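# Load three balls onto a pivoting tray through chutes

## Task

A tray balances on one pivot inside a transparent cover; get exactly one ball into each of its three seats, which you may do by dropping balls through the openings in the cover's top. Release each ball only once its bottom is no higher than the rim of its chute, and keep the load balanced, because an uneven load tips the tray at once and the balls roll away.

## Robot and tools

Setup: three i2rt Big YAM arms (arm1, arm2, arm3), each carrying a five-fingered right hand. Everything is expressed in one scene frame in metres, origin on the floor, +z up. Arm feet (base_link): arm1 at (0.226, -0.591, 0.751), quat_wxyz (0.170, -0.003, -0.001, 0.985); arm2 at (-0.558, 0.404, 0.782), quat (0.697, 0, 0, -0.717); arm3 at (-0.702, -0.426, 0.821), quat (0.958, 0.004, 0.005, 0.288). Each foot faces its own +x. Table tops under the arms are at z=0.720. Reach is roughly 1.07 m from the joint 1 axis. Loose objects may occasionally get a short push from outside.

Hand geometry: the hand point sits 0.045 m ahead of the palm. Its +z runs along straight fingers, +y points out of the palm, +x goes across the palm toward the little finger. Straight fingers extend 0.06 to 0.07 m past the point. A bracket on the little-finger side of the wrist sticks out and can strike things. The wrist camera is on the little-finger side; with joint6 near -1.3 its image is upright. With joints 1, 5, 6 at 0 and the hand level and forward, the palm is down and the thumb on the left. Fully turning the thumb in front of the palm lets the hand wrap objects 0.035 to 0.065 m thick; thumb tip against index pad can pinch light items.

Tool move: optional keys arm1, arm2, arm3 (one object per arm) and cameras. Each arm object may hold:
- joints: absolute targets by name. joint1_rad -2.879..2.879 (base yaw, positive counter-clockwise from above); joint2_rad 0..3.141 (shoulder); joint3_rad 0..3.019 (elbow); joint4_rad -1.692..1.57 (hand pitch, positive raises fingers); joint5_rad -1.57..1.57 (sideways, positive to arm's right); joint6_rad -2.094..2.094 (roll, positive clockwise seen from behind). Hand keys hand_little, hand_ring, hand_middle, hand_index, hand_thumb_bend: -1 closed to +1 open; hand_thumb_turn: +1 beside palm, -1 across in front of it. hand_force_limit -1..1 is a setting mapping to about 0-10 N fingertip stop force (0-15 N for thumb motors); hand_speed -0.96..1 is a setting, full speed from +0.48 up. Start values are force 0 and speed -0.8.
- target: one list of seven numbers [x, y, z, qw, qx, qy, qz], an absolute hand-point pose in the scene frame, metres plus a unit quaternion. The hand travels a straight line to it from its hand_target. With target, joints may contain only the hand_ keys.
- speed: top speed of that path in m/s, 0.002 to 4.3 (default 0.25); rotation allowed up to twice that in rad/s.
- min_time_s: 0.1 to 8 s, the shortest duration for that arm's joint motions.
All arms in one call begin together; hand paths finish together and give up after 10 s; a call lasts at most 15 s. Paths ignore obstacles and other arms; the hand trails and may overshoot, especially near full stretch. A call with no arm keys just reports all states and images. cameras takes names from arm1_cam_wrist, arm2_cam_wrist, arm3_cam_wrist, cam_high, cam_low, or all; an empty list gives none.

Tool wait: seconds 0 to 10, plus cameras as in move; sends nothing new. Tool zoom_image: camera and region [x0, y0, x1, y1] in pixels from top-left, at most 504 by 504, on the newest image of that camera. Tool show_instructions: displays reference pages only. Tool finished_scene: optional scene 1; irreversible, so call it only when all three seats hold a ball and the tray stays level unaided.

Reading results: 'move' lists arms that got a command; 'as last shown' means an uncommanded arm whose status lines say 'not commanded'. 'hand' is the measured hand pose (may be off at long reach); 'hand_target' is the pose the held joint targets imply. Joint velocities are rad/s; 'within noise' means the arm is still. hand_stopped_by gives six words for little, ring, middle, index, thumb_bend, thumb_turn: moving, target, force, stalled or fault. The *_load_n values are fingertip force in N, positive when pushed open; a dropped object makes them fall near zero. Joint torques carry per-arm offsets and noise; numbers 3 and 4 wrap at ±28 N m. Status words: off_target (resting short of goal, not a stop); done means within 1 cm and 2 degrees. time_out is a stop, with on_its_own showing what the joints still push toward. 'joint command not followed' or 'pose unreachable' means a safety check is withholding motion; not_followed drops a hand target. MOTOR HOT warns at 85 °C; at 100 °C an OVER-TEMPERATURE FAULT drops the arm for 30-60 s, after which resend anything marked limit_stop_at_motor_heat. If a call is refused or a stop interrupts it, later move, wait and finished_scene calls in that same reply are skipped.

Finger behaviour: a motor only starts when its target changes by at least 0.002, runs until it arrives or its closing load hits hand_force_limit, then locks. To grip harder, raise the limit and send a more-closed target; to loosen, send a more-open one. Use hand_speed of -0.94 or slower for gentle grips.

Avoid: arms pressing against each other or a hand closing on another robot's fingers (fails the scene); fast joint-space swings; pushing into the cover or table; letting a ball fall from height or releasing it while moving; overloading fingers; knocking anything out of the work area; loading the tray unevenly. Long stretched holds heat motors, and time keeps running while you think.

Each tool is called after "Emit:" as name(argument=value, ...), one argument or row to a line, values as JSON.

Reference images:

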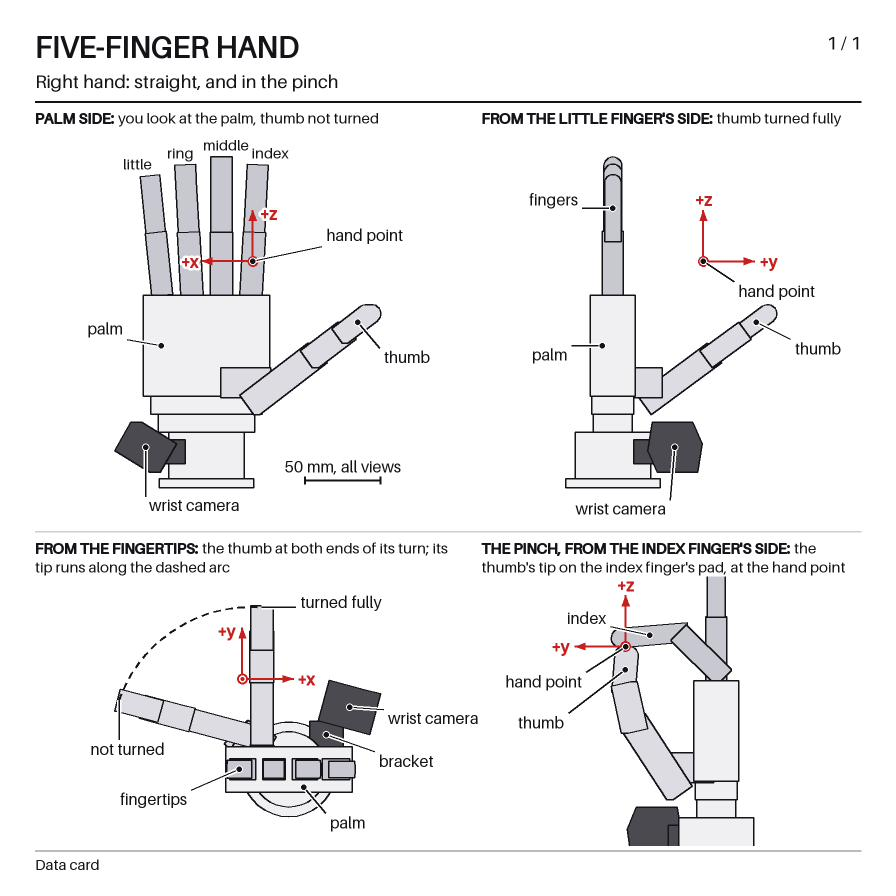

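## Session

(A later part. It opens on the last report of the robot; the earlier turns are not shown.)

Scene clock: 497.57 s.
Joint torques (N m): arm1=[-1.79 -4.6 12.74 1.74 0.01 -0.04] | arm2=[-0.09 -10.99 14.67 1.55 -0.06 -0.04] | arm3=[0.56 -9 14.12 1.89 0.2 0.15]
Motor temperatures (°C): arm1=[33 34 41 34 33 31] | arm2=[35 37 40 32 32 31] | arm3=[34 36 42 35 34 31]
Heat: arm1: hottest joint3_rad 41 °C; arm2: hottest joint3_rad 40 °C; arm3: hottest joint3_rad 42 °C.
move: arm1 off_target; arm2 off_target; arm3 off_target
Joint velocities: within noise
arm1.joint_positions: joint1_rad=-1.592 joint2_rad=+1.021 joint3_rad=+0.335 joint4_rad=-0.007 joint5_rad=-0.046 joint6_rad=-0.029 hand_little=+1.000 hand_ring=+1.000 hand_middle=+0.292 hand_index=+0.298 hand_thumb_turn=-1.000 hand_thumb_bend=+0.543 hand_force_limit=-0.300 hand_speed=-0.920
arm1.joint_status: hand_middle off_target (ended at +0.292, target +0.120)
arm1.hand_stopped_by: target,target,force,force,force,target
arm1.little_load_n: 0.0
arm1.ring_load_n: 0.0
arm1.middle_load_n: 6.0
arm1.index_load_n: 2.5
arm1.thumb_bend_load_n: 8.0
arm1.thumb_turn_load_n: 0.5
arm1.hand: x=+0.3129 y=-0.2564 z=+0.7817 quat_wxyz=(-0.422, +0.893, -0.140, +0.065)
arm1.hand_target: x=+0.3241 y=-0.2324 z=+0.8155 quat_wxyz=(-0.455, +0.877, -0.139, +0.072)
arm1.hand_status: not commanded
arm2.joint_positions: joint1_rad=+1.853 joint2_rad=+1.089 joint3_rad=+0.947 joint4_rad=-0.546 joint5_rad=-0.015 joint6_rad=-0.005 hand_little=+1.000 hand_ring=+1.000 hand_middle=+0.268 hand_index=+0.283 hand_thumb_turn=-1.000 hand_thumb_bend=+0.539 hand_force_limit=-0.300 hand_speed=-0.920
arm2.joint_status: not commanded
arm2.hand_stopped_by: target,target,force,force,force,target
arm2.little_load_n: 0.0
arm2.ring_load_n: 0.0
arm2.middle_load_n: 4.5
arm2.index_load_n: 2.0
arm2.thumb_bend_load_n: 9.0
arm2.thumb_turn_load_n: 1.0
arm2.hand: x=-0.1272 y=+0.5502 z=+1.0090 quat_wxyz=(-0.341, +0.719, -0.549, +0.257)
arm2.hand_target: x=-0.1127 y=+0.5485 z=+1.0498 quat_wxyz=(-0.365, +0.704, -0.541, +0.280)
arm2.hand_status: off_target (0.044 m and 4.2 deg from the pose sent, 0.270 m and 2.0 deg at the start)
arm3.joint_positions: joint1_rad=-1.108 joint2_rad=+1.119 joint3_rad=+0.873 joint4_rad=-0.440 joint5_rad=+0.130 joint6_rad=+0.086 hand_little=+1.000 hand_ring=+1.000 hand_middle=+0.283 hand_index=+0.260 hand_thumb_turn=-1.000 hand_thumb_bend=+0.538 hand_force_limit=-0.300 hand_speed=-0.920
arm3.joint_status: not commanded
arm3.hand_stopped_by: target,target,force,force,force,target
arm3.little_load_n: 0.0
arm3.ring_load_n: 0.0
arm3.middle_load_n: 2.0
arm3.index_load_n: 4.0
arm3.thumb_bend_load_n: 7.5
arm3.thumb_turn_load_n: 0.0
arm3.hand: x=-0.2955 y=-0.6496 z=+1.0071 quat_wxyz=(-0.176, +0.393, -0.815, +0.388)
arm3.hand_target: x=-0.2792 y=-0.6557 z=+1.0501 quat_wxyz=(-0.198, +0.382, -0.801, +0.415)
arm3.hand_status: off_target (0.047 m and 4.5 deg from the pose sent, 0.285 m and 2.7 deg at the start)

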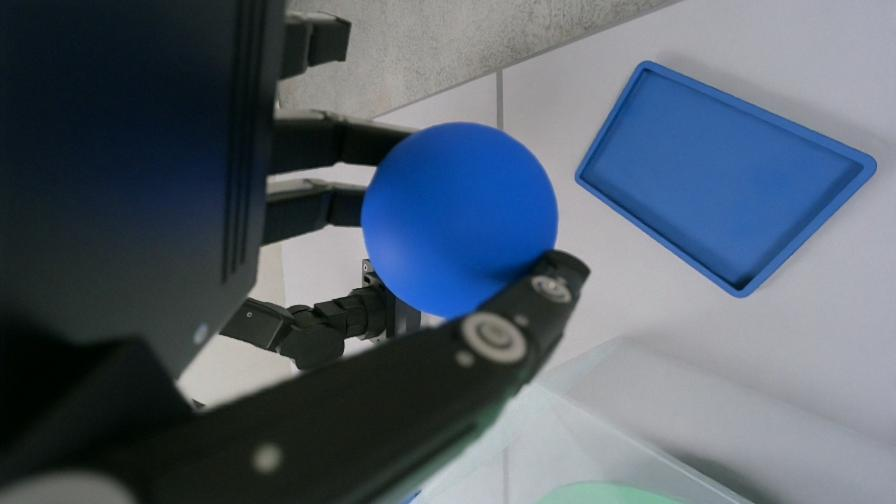

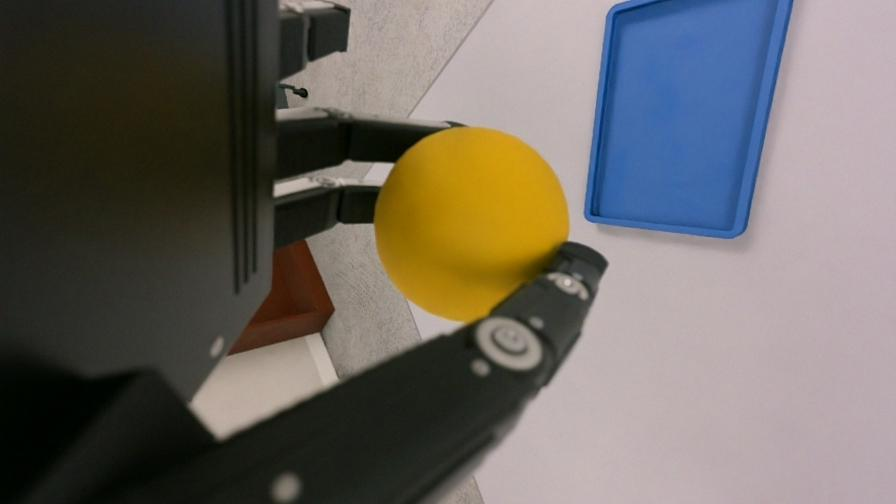

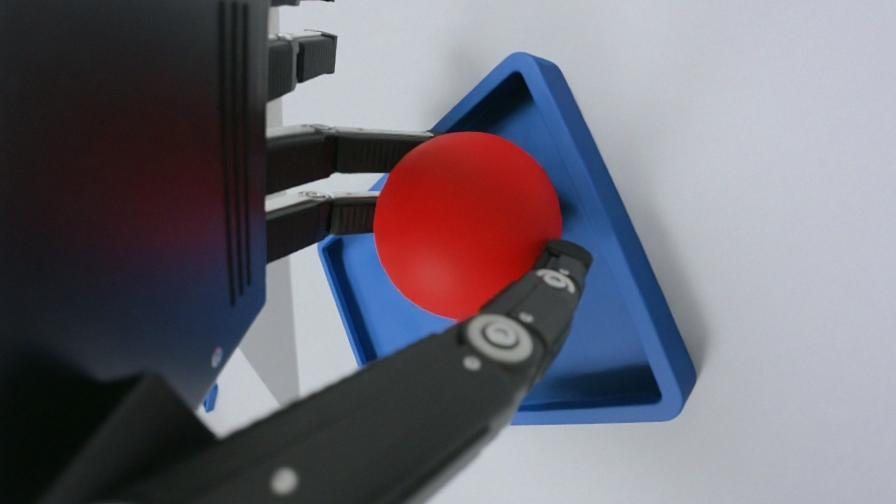

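Emit:
move(
  arm1={"target": [0.3247, -0.2307, 1.08, 0.4545, -0.8769, 0.1389, -0.0720], "speed": 0.15},
  arm2={"target": [-0.334, -0.05, 1.09, 0.0957, -0.1846, 0.8684, -0.4501], "speed": 0.2},
  arm3={"target": [-0.302, -0.363, 1.09, 0.3525, -0.6802, 0.5707, -0.2958], "speed": 0.15},
  cameras=["all"],
)

Scene clock: 509.17 s.
Joint torques (N m): arm1=[-2.84 -2.37 15.71 1.76 -0.02 -0.01] | arm2=[0.21 -10.29 14.94 2.58 -0.04 0.09] | arm3=[0.85 -5.54 12.27 1.94 -0.07 0.01]
Motor temperatures (°C): arm1=[33 34 42 34 33 31] | arm2=[35 36 42 32 32 31] | arm3=[34 36 46 35 34 31]
Heat: arm1: hottest joint3_rad 42 °C; arm2: hottest joint3_rad 42 °C; arm3: hottest joint3_rad 46 °C.
move: arm1 off_target; arm2 off_target; arm3 off_target
Joint velocities: within noise
arm1.joint_positions: joint1_rad=-1.596 joint2_rad=+0.823 joint3_rad=+0.959 joint4_rad=-0.818 joint5_rad=-0.049 joint6_rad=-0.029 hand_little=+1.000 hand_ring=+1.000 hand_middle=+0.292 hand_index=+0.298 hand_thumb_turn=-1.000 hand_thumb_bend=+0.543 hand_force_limit=-0.300 hand_speed=-0.920
arm1.joint_status: not commanded
arm1.hand_stopped_by: target,target,force,force,force,target
arm1.little_load_n: 0.0
arm1.ring_load_n: 0.0
arm1.middle_load_n: 5.5
arm1.index_load_n: 2.5
arm1.thumb_bend_load_n: 7.5
arm1.thumb_turn_load_n: 0.5
arm1.hand: x=+0.3184 y=-0.2410 z=+1.0432 quat_wxyz=(-0.428, +0.891, -0.141, +0.066)
arm1.hand_target: x=+0.3240 y=-0.2324 z=+1.0794 quat_wxyz=(-0.455, +0.877, -0.139, +0.072)
arm1.hand_status: off_target (0.039 m and 3.5 deg from the pose sent, 0.300 m and 4.2 deg at the start)
arm2.joint_positions: joint1_rad=+0.430 joint2_rad=+1.161 joint3_rad=+1.120 joint4_rad=-0.651 joint5_rad=-0.025 joint6_rad=-0.027 hand_little=+1.000 hand_ring=+1.000 hand_middle=+0.268 hand_index=+0.283 hand_thumb_turn=-1.000 hand_thumb_bend=+0.539 hand_force_limit=-0.300 hand_speed=-0.920
arm2.joint_status: not commanded
arm2.hand_stopped_by: target,target,force,force,force,target
arm2.little_load_n: 0.0
arm2.ring_load_n: 0.0
arm2.middle_load_n: 4.5
arm2.index_load_n: 2.0
arm2.thumb_bend_load_n: 8.5
arm2.thumb_turn_load_n: 1.0
arm2.hand: x=-0.3385 y=-0.0262 z=+1.0538 quat_wxyz=(-0.090, +0.198, -0.883, +0.416)
arm2.hand_target: x=-0.3352 y=-0.0473 z=+1.0900 quat_wxyz=(-0.096, +0.185, -0.868, +0.450)
arm2.hand_status: off_target (0.044 m and 4.5 deg from the pose sent, 0.640 m and 81.5 deg at the start)
arm3.joint_positions: joint1_rad=-0.542 joint2_rad=+0.903 joint3_rad=+0.873 joint4_rad=-0.624 joint5_rad=-0.096 joint6_rad=-0.070 hand_little=+1.000 hand_ring=+1.000 hand_middle=+0.283 hand_index=+0.260 hand_thumb_turn=-1.000 hand_thumb_bend=+0.538 hand_force_limit=-0.300 hand_speed=-0.920
arm3.joint_status: not commanded
arm3.hand_stopped_by: target,target,force,force,force,target
arm3.little_load_n: 0.0
arm3.ring_load_n: 0.0
arm3.middle_load_n: 2.0
arm3.index_load_n: 3.5
arm3.thumb_bend_load_n: 7.0
arm3.thumb_turn_load_n: 0.0
arm3.hand: x=-0.3070 y=-0.3661 z=+1.0649 quat_wxyz=(-0.337, +0.683, -0.584, +0.281)
arm3.hand_target: x=-0.3026 y=-0.3630 z=+1.0899 quat_wxyz=(-0.353, +0.680, -0.571, +0.296)
arm3.hand_status: off_target (0.026 m and 2.8 deg from the pose sent, 0.298 m and 49.2 deg at the start)
pictures: arm1_cam_wrist, arm2_cam_wrist, arm3_cam_wrist, cam_high, cam_low

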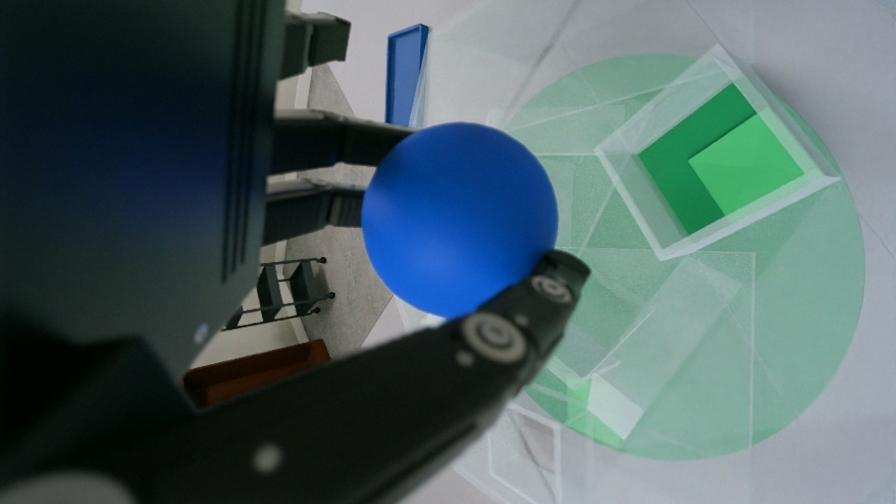

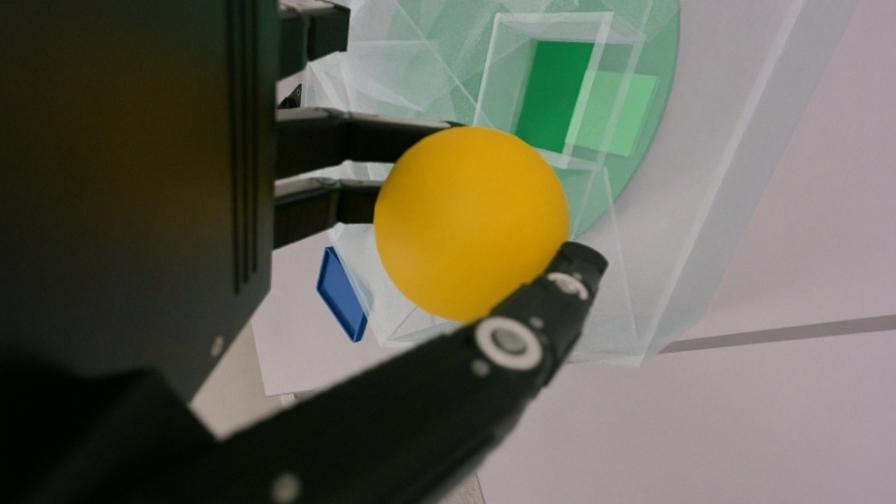

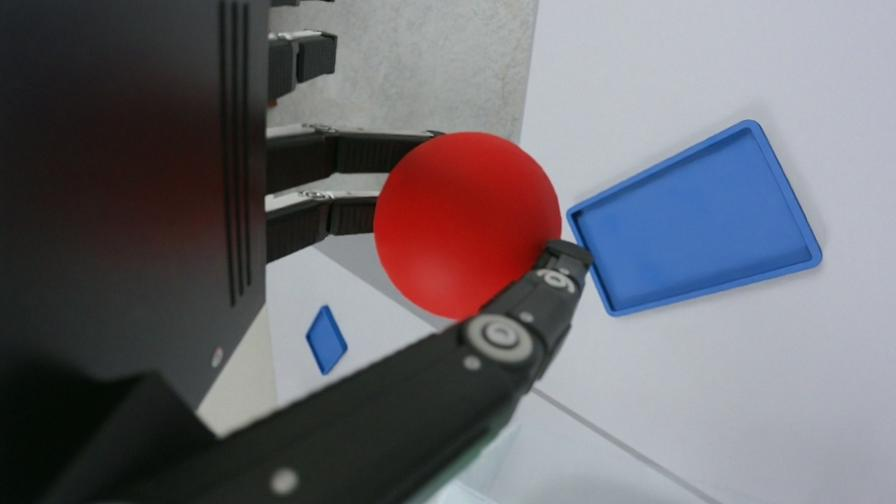

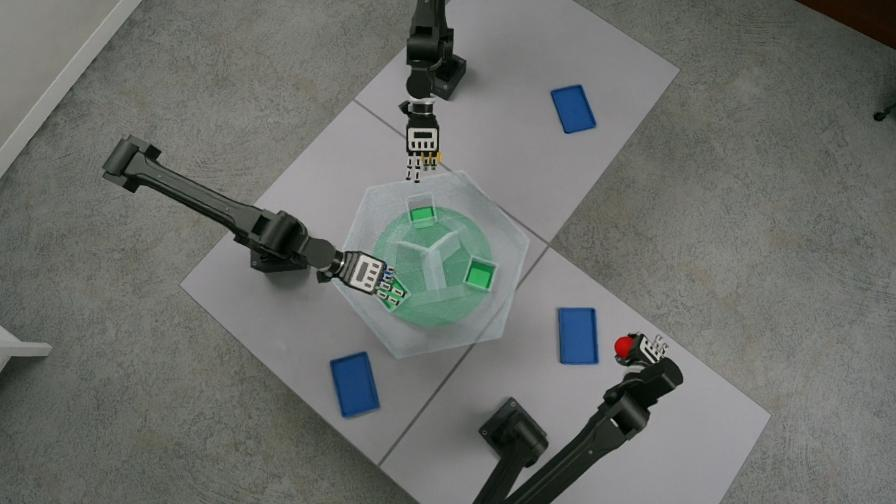

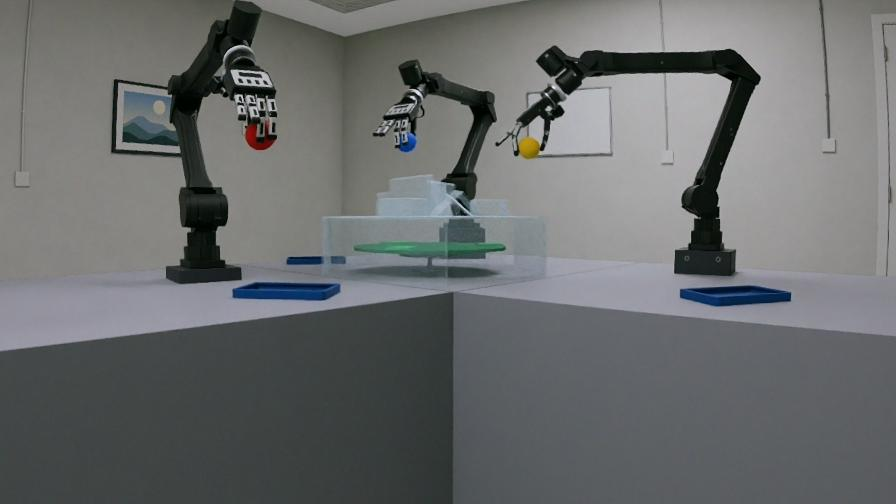

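Emit:
move(
  arm1={"target": [-0.0975, -0.1944, 1.08, 0.4351, -0.8395, -0.2890, 0.1498], "speed": 0.15},
  arm2={"target": [-0.298, -0.179, 1.07, 0.0957, -0.1846, 0.8684, -0.4501], "speed": 0.12},
  arm3={"target": [-0.294, -0.379, 1.02, 0.3525, -0.6802, 0.5707, -0.2958], "speed": 0.12},
  cameras=["all"],
)

Scene clock: 529.40 s.
Joint torques (N m): arm1=[-2.2 -6.59 15.75 2.63 0.02 -0.03] | arm2=[-0.5 -15.91 14.78 2.62 -0.16 -0.05] | arm3=[-0.67 -3.78 9.32 3.3 -0.19 0.02]
Motor temperatures (°C): arm1=[33 34 47 34 33 31] | arm2=[35 37 46 32 32 31] | arm3=[34 35 49 35 34 31]
Heat: arm1: hottest joint3_rad 47 °C; arm2: hottest joint3_rad 46 °C; arm3: hottest joint3_rad 49 °C.
move: arm1 off_target; arm2 off_target; arm3 done
Joint velocities: within noise
arm1.joint_positions: joint1_rad=-0.629 joint2_rad=+1.181 joint3_rad=+1.185 joint4_rad=-0.707 joint5_rad=-0.048 joint6_rad=-0.023 hand_little=+1.000 hand_ring=+1.000 hand_middle=+0.292 hand_index=+0.298 hand_thumb_turn=-1.000 hand_thumb_bend=+0.543 hand_force_limit=-0.300 hand_speed=-0.920
arm1.joint_status: not commanded
arm1.hand_stopped_by: target,target,force,force,force,target
arm1.little_load_n: 0.0
arm1.ring_load_n: 0.0
arm1.middle_load_n: 6.0
arm1.index_load_n: 2.5
arm1.thumb_bend_load_n: 7.5
arm1.thumb_turn_load_n: 0.5
arm1.hand: x=-0.0822 y=-0.2115 z=+1.0387 quat_wxyz=(-0.396, +0.861, +0.289, -0.138)
arm1.hand_target: x=-0.0955 y=-0.1971 z=+1.0801 quat_wxyz=(-0.435, +0.839, +0.289, -0.150)
arm1.hand_status: off_target (0.047 m and 5.2 deg from the pose sent, 0.420 m and 56.0 deg at the start)
arm2.joint_positions: joint1_rad=+0.405 joint2_rad=+1.508 joint3_rad=+1.402 joint4_rad=-0.583 joint5_rad=-0.045 joint6_rad=-0.029 hand_little=+1.000 hand_ring=+1.000 hand_middle=+0.268 hand_index=+0.283 hand_thumb_turn=-1.000 hand_thumb_bend=+0.539 hand_force_limit=-0.300 hand_speed=-0.920
arm2.joint_status: not commanded
arm2.hand_stopped_by: target,target,force,force,force,target
arm2.little_load_n: 0.0
arm2.ring_load_n: 0.0
arm2.middle_load_n: 4.5
arm2.index_load_n: 2.0
arm2.thumb_bend_load_n: 8.5
arm2.thumb_turn_load_n: 1.0
arm2.hand: x=-0.2977 y=-0.1515 z=+1.0378 quat_wxyz=(-0.094, +0.191, -0.884, +0.417)
arm2.hand_target: x=-0.2992 y=-0.1763 z=+1.0703 quat_wxyz=(-0.095, +0.185, -0.868, +0.450)
arm2.hand_status: off_target (0.042 m and 4.3 deg from the pose sent, 0.159 m and 4.5 deg at the start)
arm3.joint_positions: joint1_rad=-0.584 joint2_rad=+0.926 joint3_rad=+0.755 joint4_rad=-0.457 joint5_rad=-0.141 joint6_rad=-0.104 hand_little=+1.000 hand_ring=+1.000 hand_middle=+0.283 hand_index=+0.260 hand_thumb_turn=-1.000 hand_thumb_bend=+0.538 hand_force_limit=-0.300 hand_speed=-0.920
arm3.joint_status: not commanded
arm3.hand_stopped_by: target,target,force,force,force,target
arm3.little_load_n: 0.0
arm3.ring_load_n: 0.0
arm3.middle_load_n: 2.0
arm3.index_load_n: 3.5
arm3.thumb_bend_load_n: 7.5
arm3.thumb_turn_load_n: 0.0
arm3.hand: x=-0.2995 y=-0.3759 z=+1.0201 quat_wxyz=(-0.349, +0.682, -0.574, +0.289)
arm3.hand_target: x=-0.2942 y=-0.3791 z=+1.0201 quat_wxyz=(-0.352, +0.680, -0.571, +0.296)
arm3.hand_status: done (0.006 m and 1.0 deg from the pose sent, 0.048 m and 2.8 deg at the start)
pictures: arm1_cam_wrist, arm2_cam_wrist, arm3_cam_wrist, cam_high, cam_low

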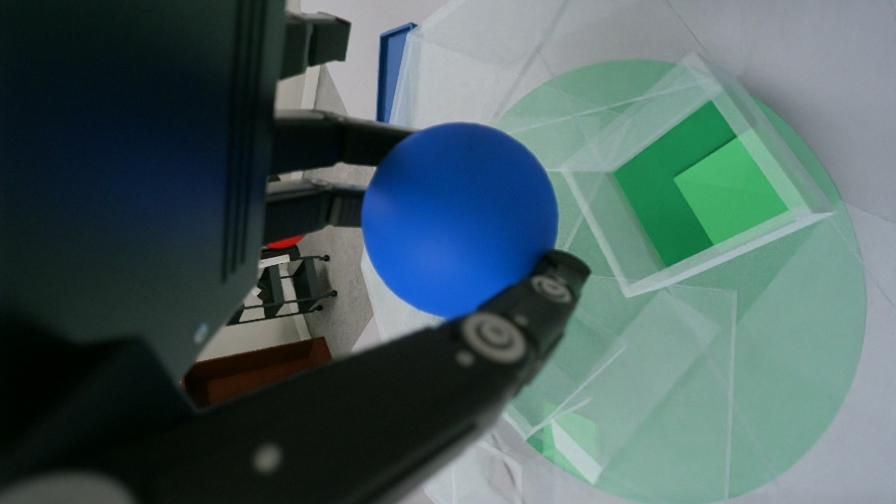

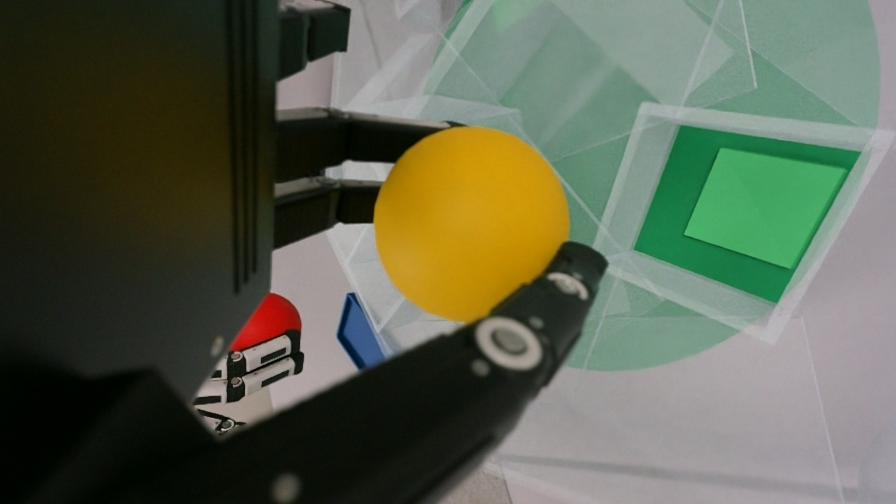

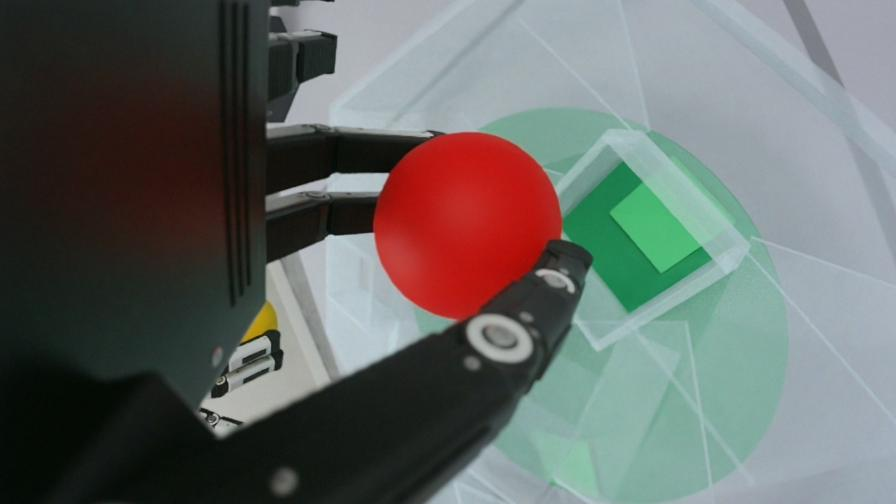

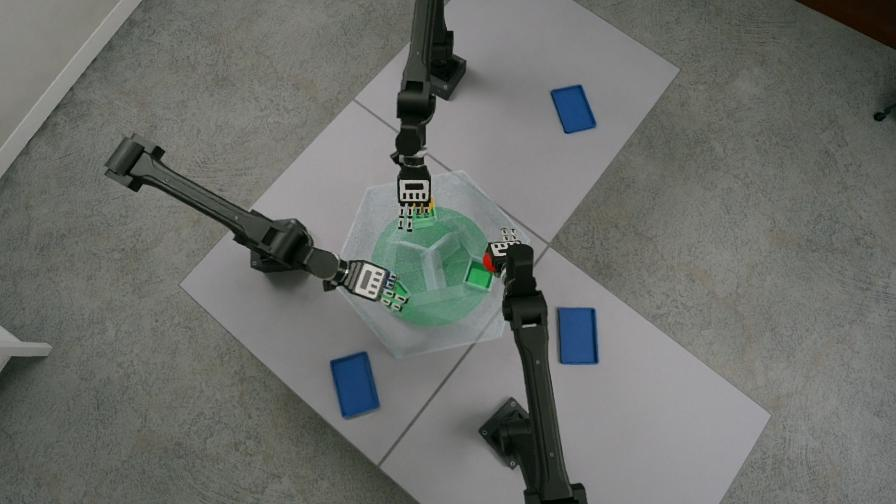

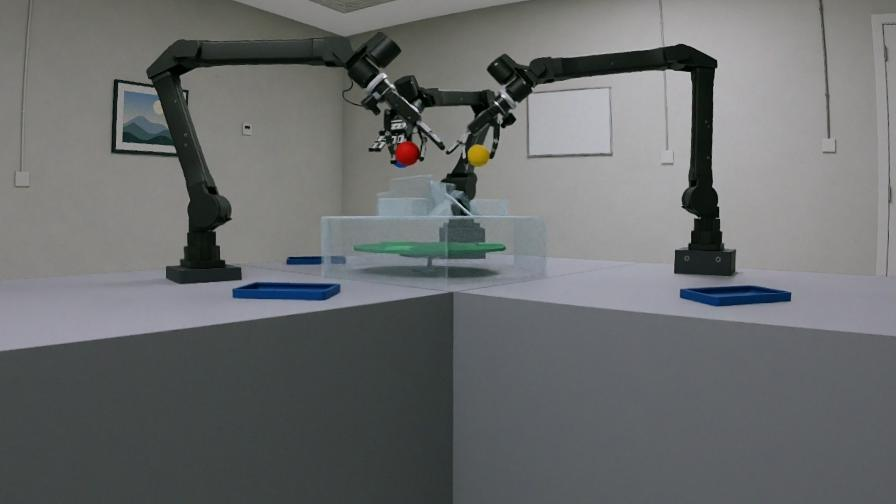

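Emit:
zoom_image(
  camera="cam_low",
  region=[340, 120, 560, 300],
)

Emit:
zoom_image(
  camera="cam_high",
  region=[320, 160, 560, 370],
)

Scaled by 2.291 from the camera's image (finer frame: 1280x720).

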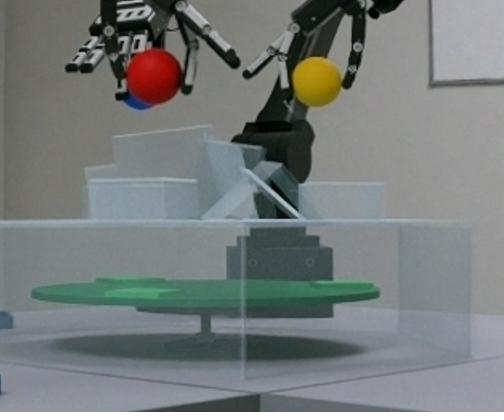

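Scaled by 2.100 from the camera's image (finer frame: 1280x720).

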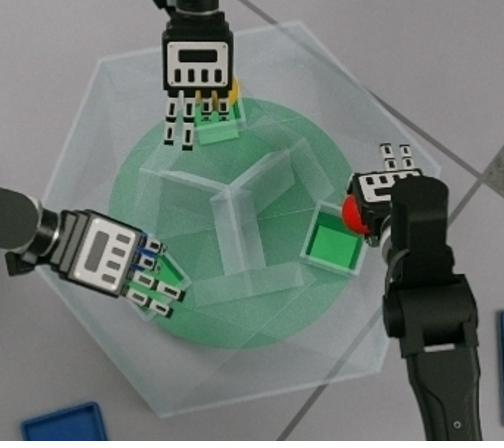

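Emit:
zoom_image(
  camera="arm3_cam_wrist",
  region=[440, 60, 840, 400],
)

Scaled by 1.260 from the camera's image (finer frame: 1280x720).

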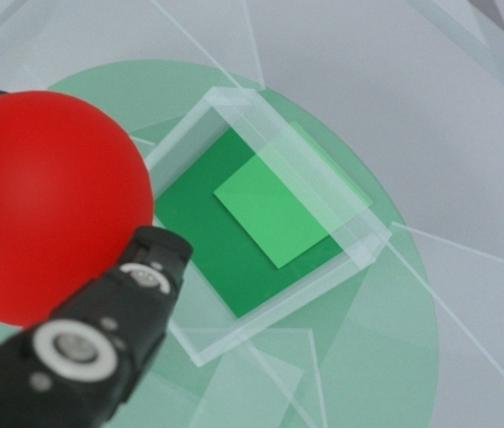

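Emit:
zoom_image(
  camera="arm1_cam_wrist",
  region=[500, 20, 880, 340],
)

Emit:
zoom_image(
  camera="arm2_cam_wrist",
  region=[516, 60, 896, 380],
)

Scaled by 1.326 from the camera's image (finer frame: 1280x720).

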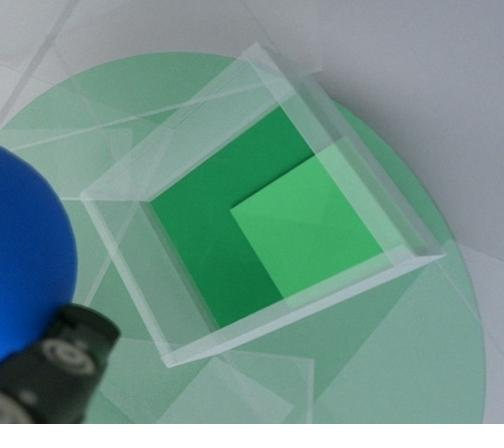

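Scaled by 1.326 from the camera's image (finer frame: 1280x720).

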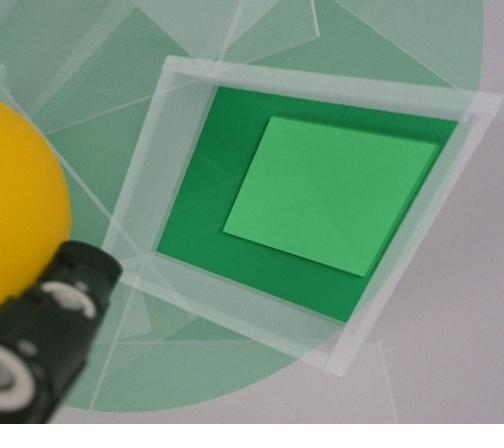

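Emit:
move(
  arm1={"target": [-0.099, -0.226, 0.985, 0.4351, -0.8395, -0.2890, 0.1498], "speed": 0.08},
  arm2={"target": [-0.3125, -0.136, 0.965, 0.0957, -0.1846, 0.8684, -0.4501], "speed": 0.08},
  arm3={"target": [-0.303, -0.393, 0.965, 0.3525, -0.6802, 0.5707, -0.2958], "speed": 0.08},
  cameras=["all"],
)

Emit:
zoom_image(
  camera="cam_low",
  region=[340, 120, 560, 300],
)

Emit:
zoom_image(
  camera="cam_high",
  region=[320, 160, 560, 370],
)

Scene clock: 578.17 s.
Joint torques (N m): arm1=[-1.03 -8.94 10 3 0.27 0.12] | arm2=[-0.15 -18.43 9.18 2.71 -0.07 -0.02] | arm3=[-0.67 -3.72 9.02 3.28 -0.22 0.02]
Motor temperatures (°C): arm1=[33 34 54 34 33 31] | arm2=[35 38 52 32 31 31] | arm3=[34 35 47 36 34 31]
Heat: arm1: hottest joint3_rad 54 °C; arm2: hottest joint3_rad 52 °C; arm3: hottest joint3_rad 47 °C.
move: arm1 off_target; arm2 off_target; arm3 done
Joint velocities: within noise
arm1.joint_positions: joint1_rad=-0.577 joint2_rad=+1.167 joint3_rad=+0.968 joint4_rad=-0.470 joint5_rad=-0.010 joint6_rad=-0.008 hand_little=+1.000 hand_ring=+1.000 hand_middle=+0.292 hand_index=+0.298 hand_thumb_turn=-1.000 hand_thumb_bend=+0.543 hand_force_limit=-0.300 hand_speed=-0.920
arm1.joint_status: not commanded
arm1.hand_stopped_by: target,target,force,force,force,target
arm1.little_load_n: 0.0
arm1.ring_load_n: 0.0
arm1.middle_load_n: 6.0
arm1.index_load_n: 2.0
arm1.thumb_bend_load_n: 7.5
arm1.thumb_turn_load_n: 0.5
arm1.hand: x=-0.0934 y=-0.2269 z=+0.9663 quat_wxyz=(-0.412, +0.851, +0.295, -0.139)
arm1.hand_target: x=-0.0987 y=-0.2262 z=+0.9852 quat_wxyz=(-0.435, +0.839, +0.289, -0.150)
arm1.hand_status: off_target (0.020 m and 3.2 deg from the pose sent, 0.058 m and 5.2 deg at the start)
arm2.joint_positions: joint1_rad=+0.405 joint2_rad=+1.489 joint3_rad=+1.129 joint4_rad=-0.298 joint5_rad=-0.045 joint6_rad=-0.029 hand_little=+1.000 hand_ring=+1.000 hand_middle=+0.268 hand_index=+0.283 hand_thumb_turn=-1.000 hand_thumb_bend=+0.539 hand_force_limit=-0.300 hand_speed=-0.920
arm2.joint_status: not commanded
arm2.hand_stopped_by: target,target,force,force,force,target
arm2.little_load_n: 0.0
arm2.ring_load_n: 0.0
arm2.middle_load_n: 4.5
arm2.index_load_n: 2.0
arm2.thumb_bend_load_n: 8.5
arm2.thumb_turn_load_n: 1.0
arm2.hand: x=-0.3061 y=-0.1302 z=+0.9492 quat_wxyz=(-0.096, +0.191, -0.877, +0.430)
arm2.hand_target: x=-0.3124 y=-0.1358 z=+0.9649 quat_wxyz=(-0.096, +0.185, -0.868, +0.450)
arm2.hand_status: off_target (0.018 m and 2.6 deg from the pose sent, 0.076 m and 4.3 deg at the start)
arm3.joint_positions: joint1_rad=-0.635 joint2_rad=+0.949 joint3_rad=+0.619 joint4_rad=-0.303 joint5_rad=-0.183 joint6_rad=-0.134 hand_little=+1.000 hand_ring=+1.000 hand_middle=+0.283 hand_index=+0.260 hand_thumb_turn=-1.000 hand_thumb_bend=+0.538 hand_force_limit=-0.300 hand_speed=-0.920
arm3.joint_status: not commanded
arm3.hand_stopped_by: target,target,force,force,force,target
arm3.little_load_n: 0.0
arm3.ring_load_n: 0.0
arm3.middle_load_n: 2.0
arm3.index_load_n: 3.5
arm3.thumb_bend_load_n: 7.0
arm3.thumb_turn_load_n: 0.0
arm3.hand: x=-0.3079 y=-0.3896 z=+0.9648 quat_wxyz=(-0.349, +0.682, -0.574, +0.288)
arm3.hand_target: x=-0.3032 y=-0.3930 z=+0.9651 quat_wxyz=(-0.352, +0.680, -0.571, +0.296)
arm3.hand_status: done (0.006 m and 1.1 deg from the pose sent, 0.058 m and 1.0 deg at the start)
pictures: arm1_cam_wrist, arm2_cam_wrist, arm3_cam_wrist, cam_high, cam_low

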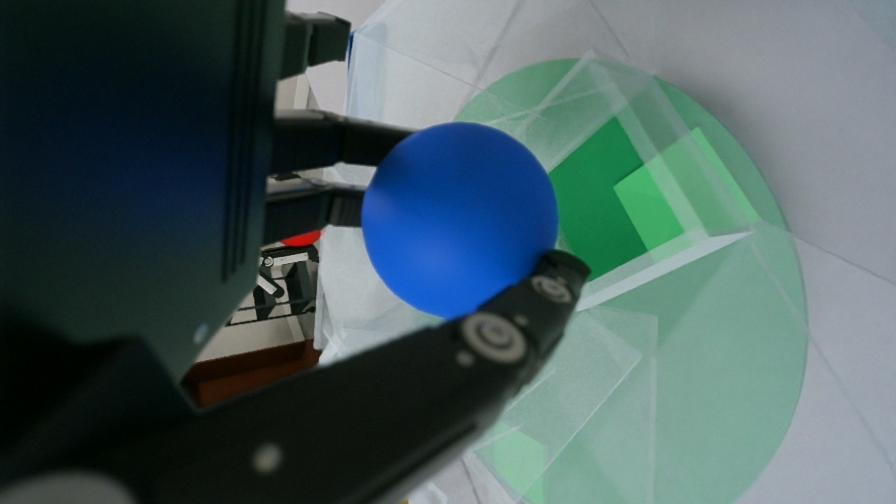

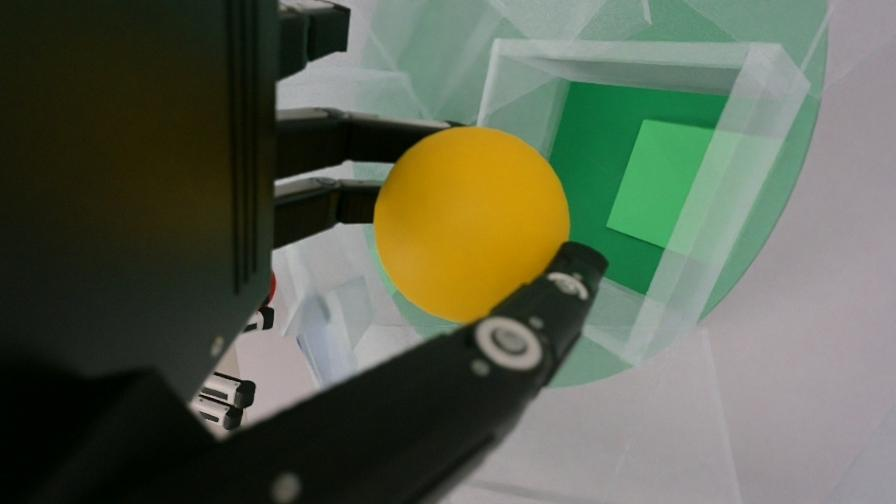

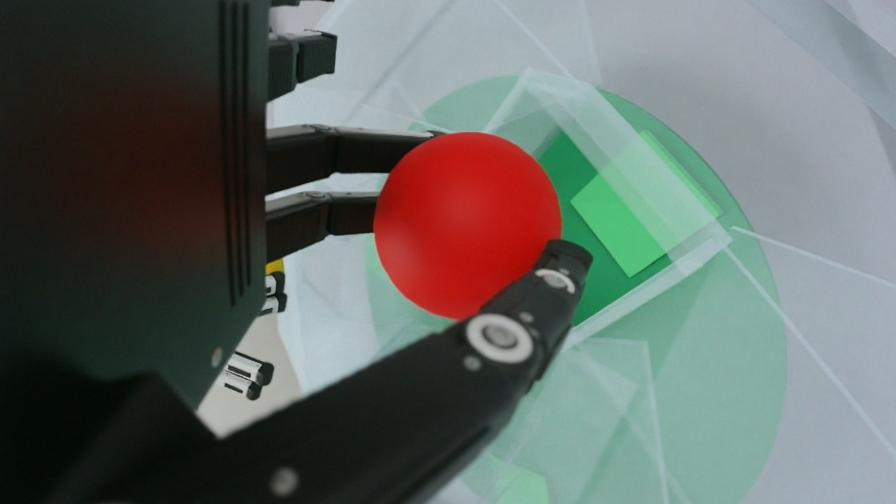

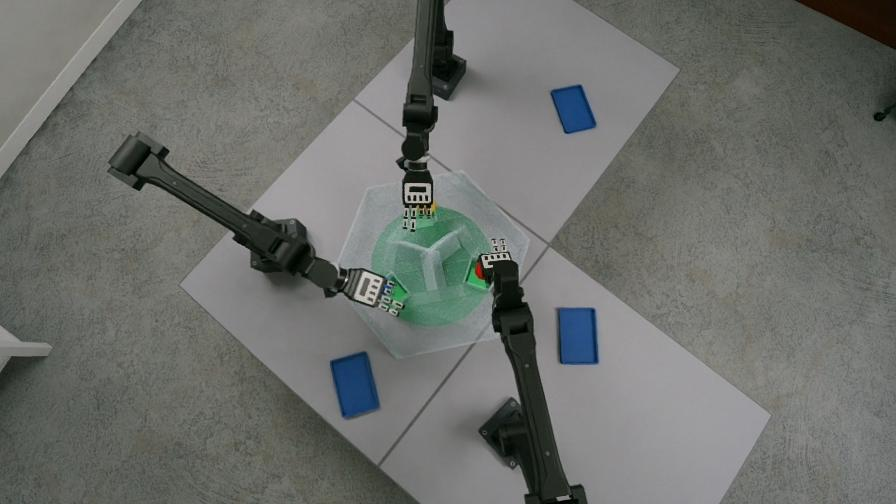

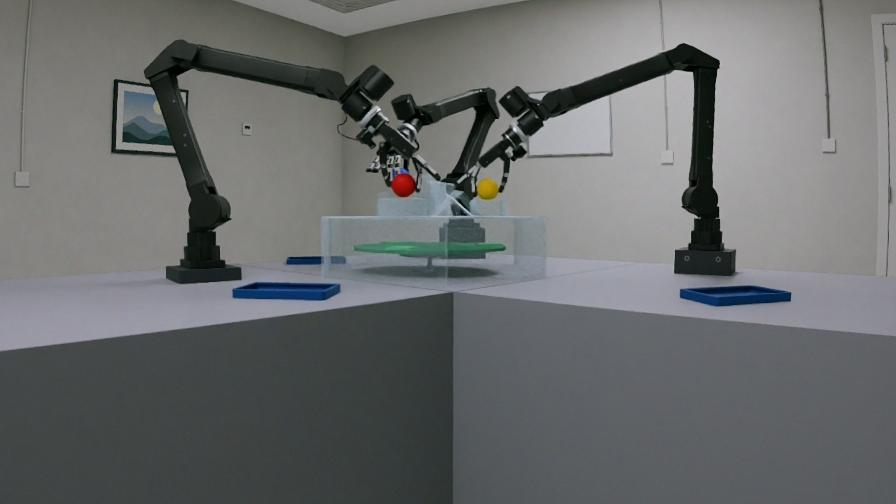

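Scaled by 2.291 from the camera's image (finer frame: 1280x720).

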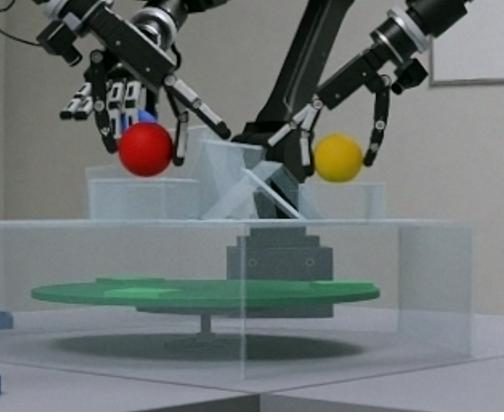

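Scaled by 2.100 from the camera's image (finer frame: 1280x720).

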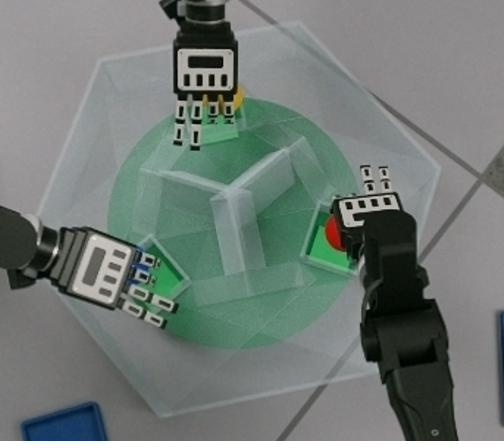

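Emit:
zoom_image(
  camera="cam_high",
  region=[360, 260, 430, 330],
)

Emit:
zoom_image(
  camera="cam_high",
  region=[385, 170, 455, 240],
)

Emit:
zoom_image(
  camera="cam_high",
  region=[445, 230, 525, 310],
)

Emit:
zoom_image(
  camera="arm1_cam_wrist",
  region=[440, 20, 800, 360],
)

Scaled by 7.200 from the camera's image (finer frame: 1280x720).

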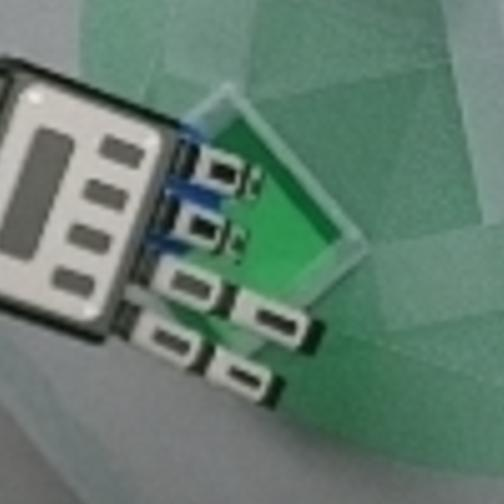

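Scaled by 7.200 from the camera's image (finer frame: 1280x720).

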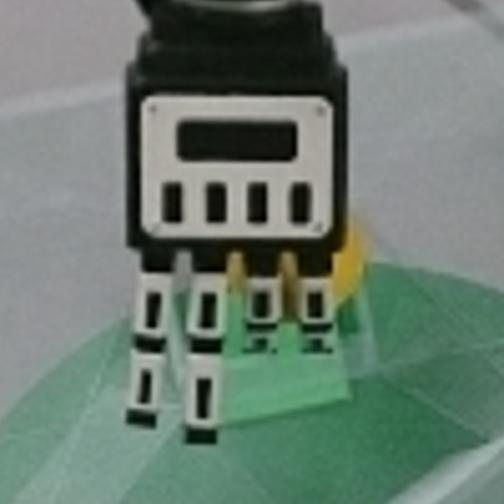

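Scaled by 6.300 from the camera's image (finer frame: 1280x720).

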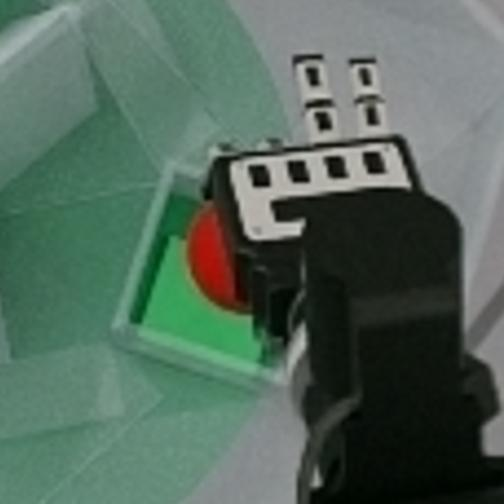

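Scaled by 1.400 from the camera's image (finer frame: 1280x720).

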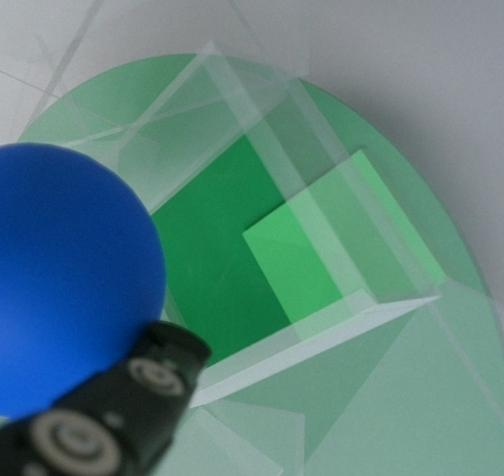

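Emit:
zoom_image(
  camera="arm3_cam_wrist",
  region=[440, 20, 800, 380],
)

Emit:
zoom_image(
  camera="arm2_cam_wrist",
  region=[440, 20, 840, 400],
)

Scaled by 1.400 from the camera's image (finer frame: 1280x720).

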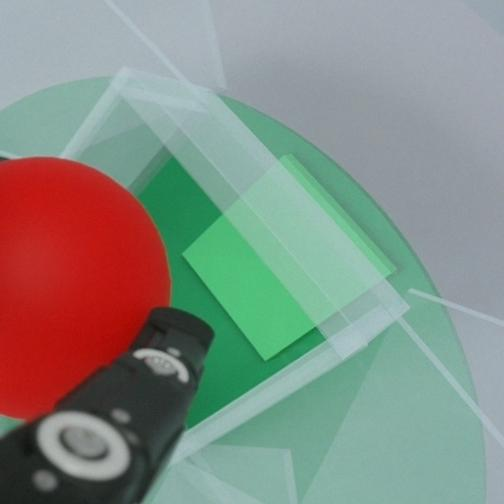

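Scaled by 1.260 from the camera's image (finer frame: 1280x720).

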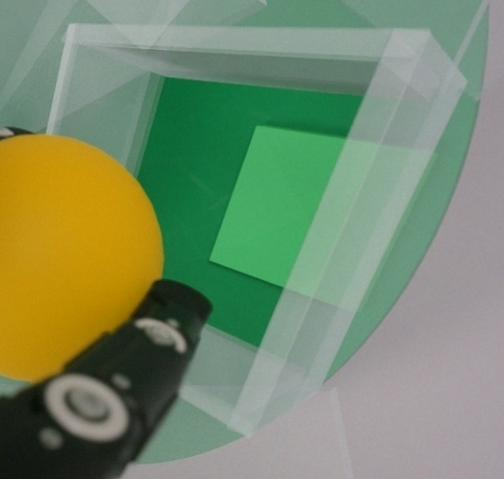

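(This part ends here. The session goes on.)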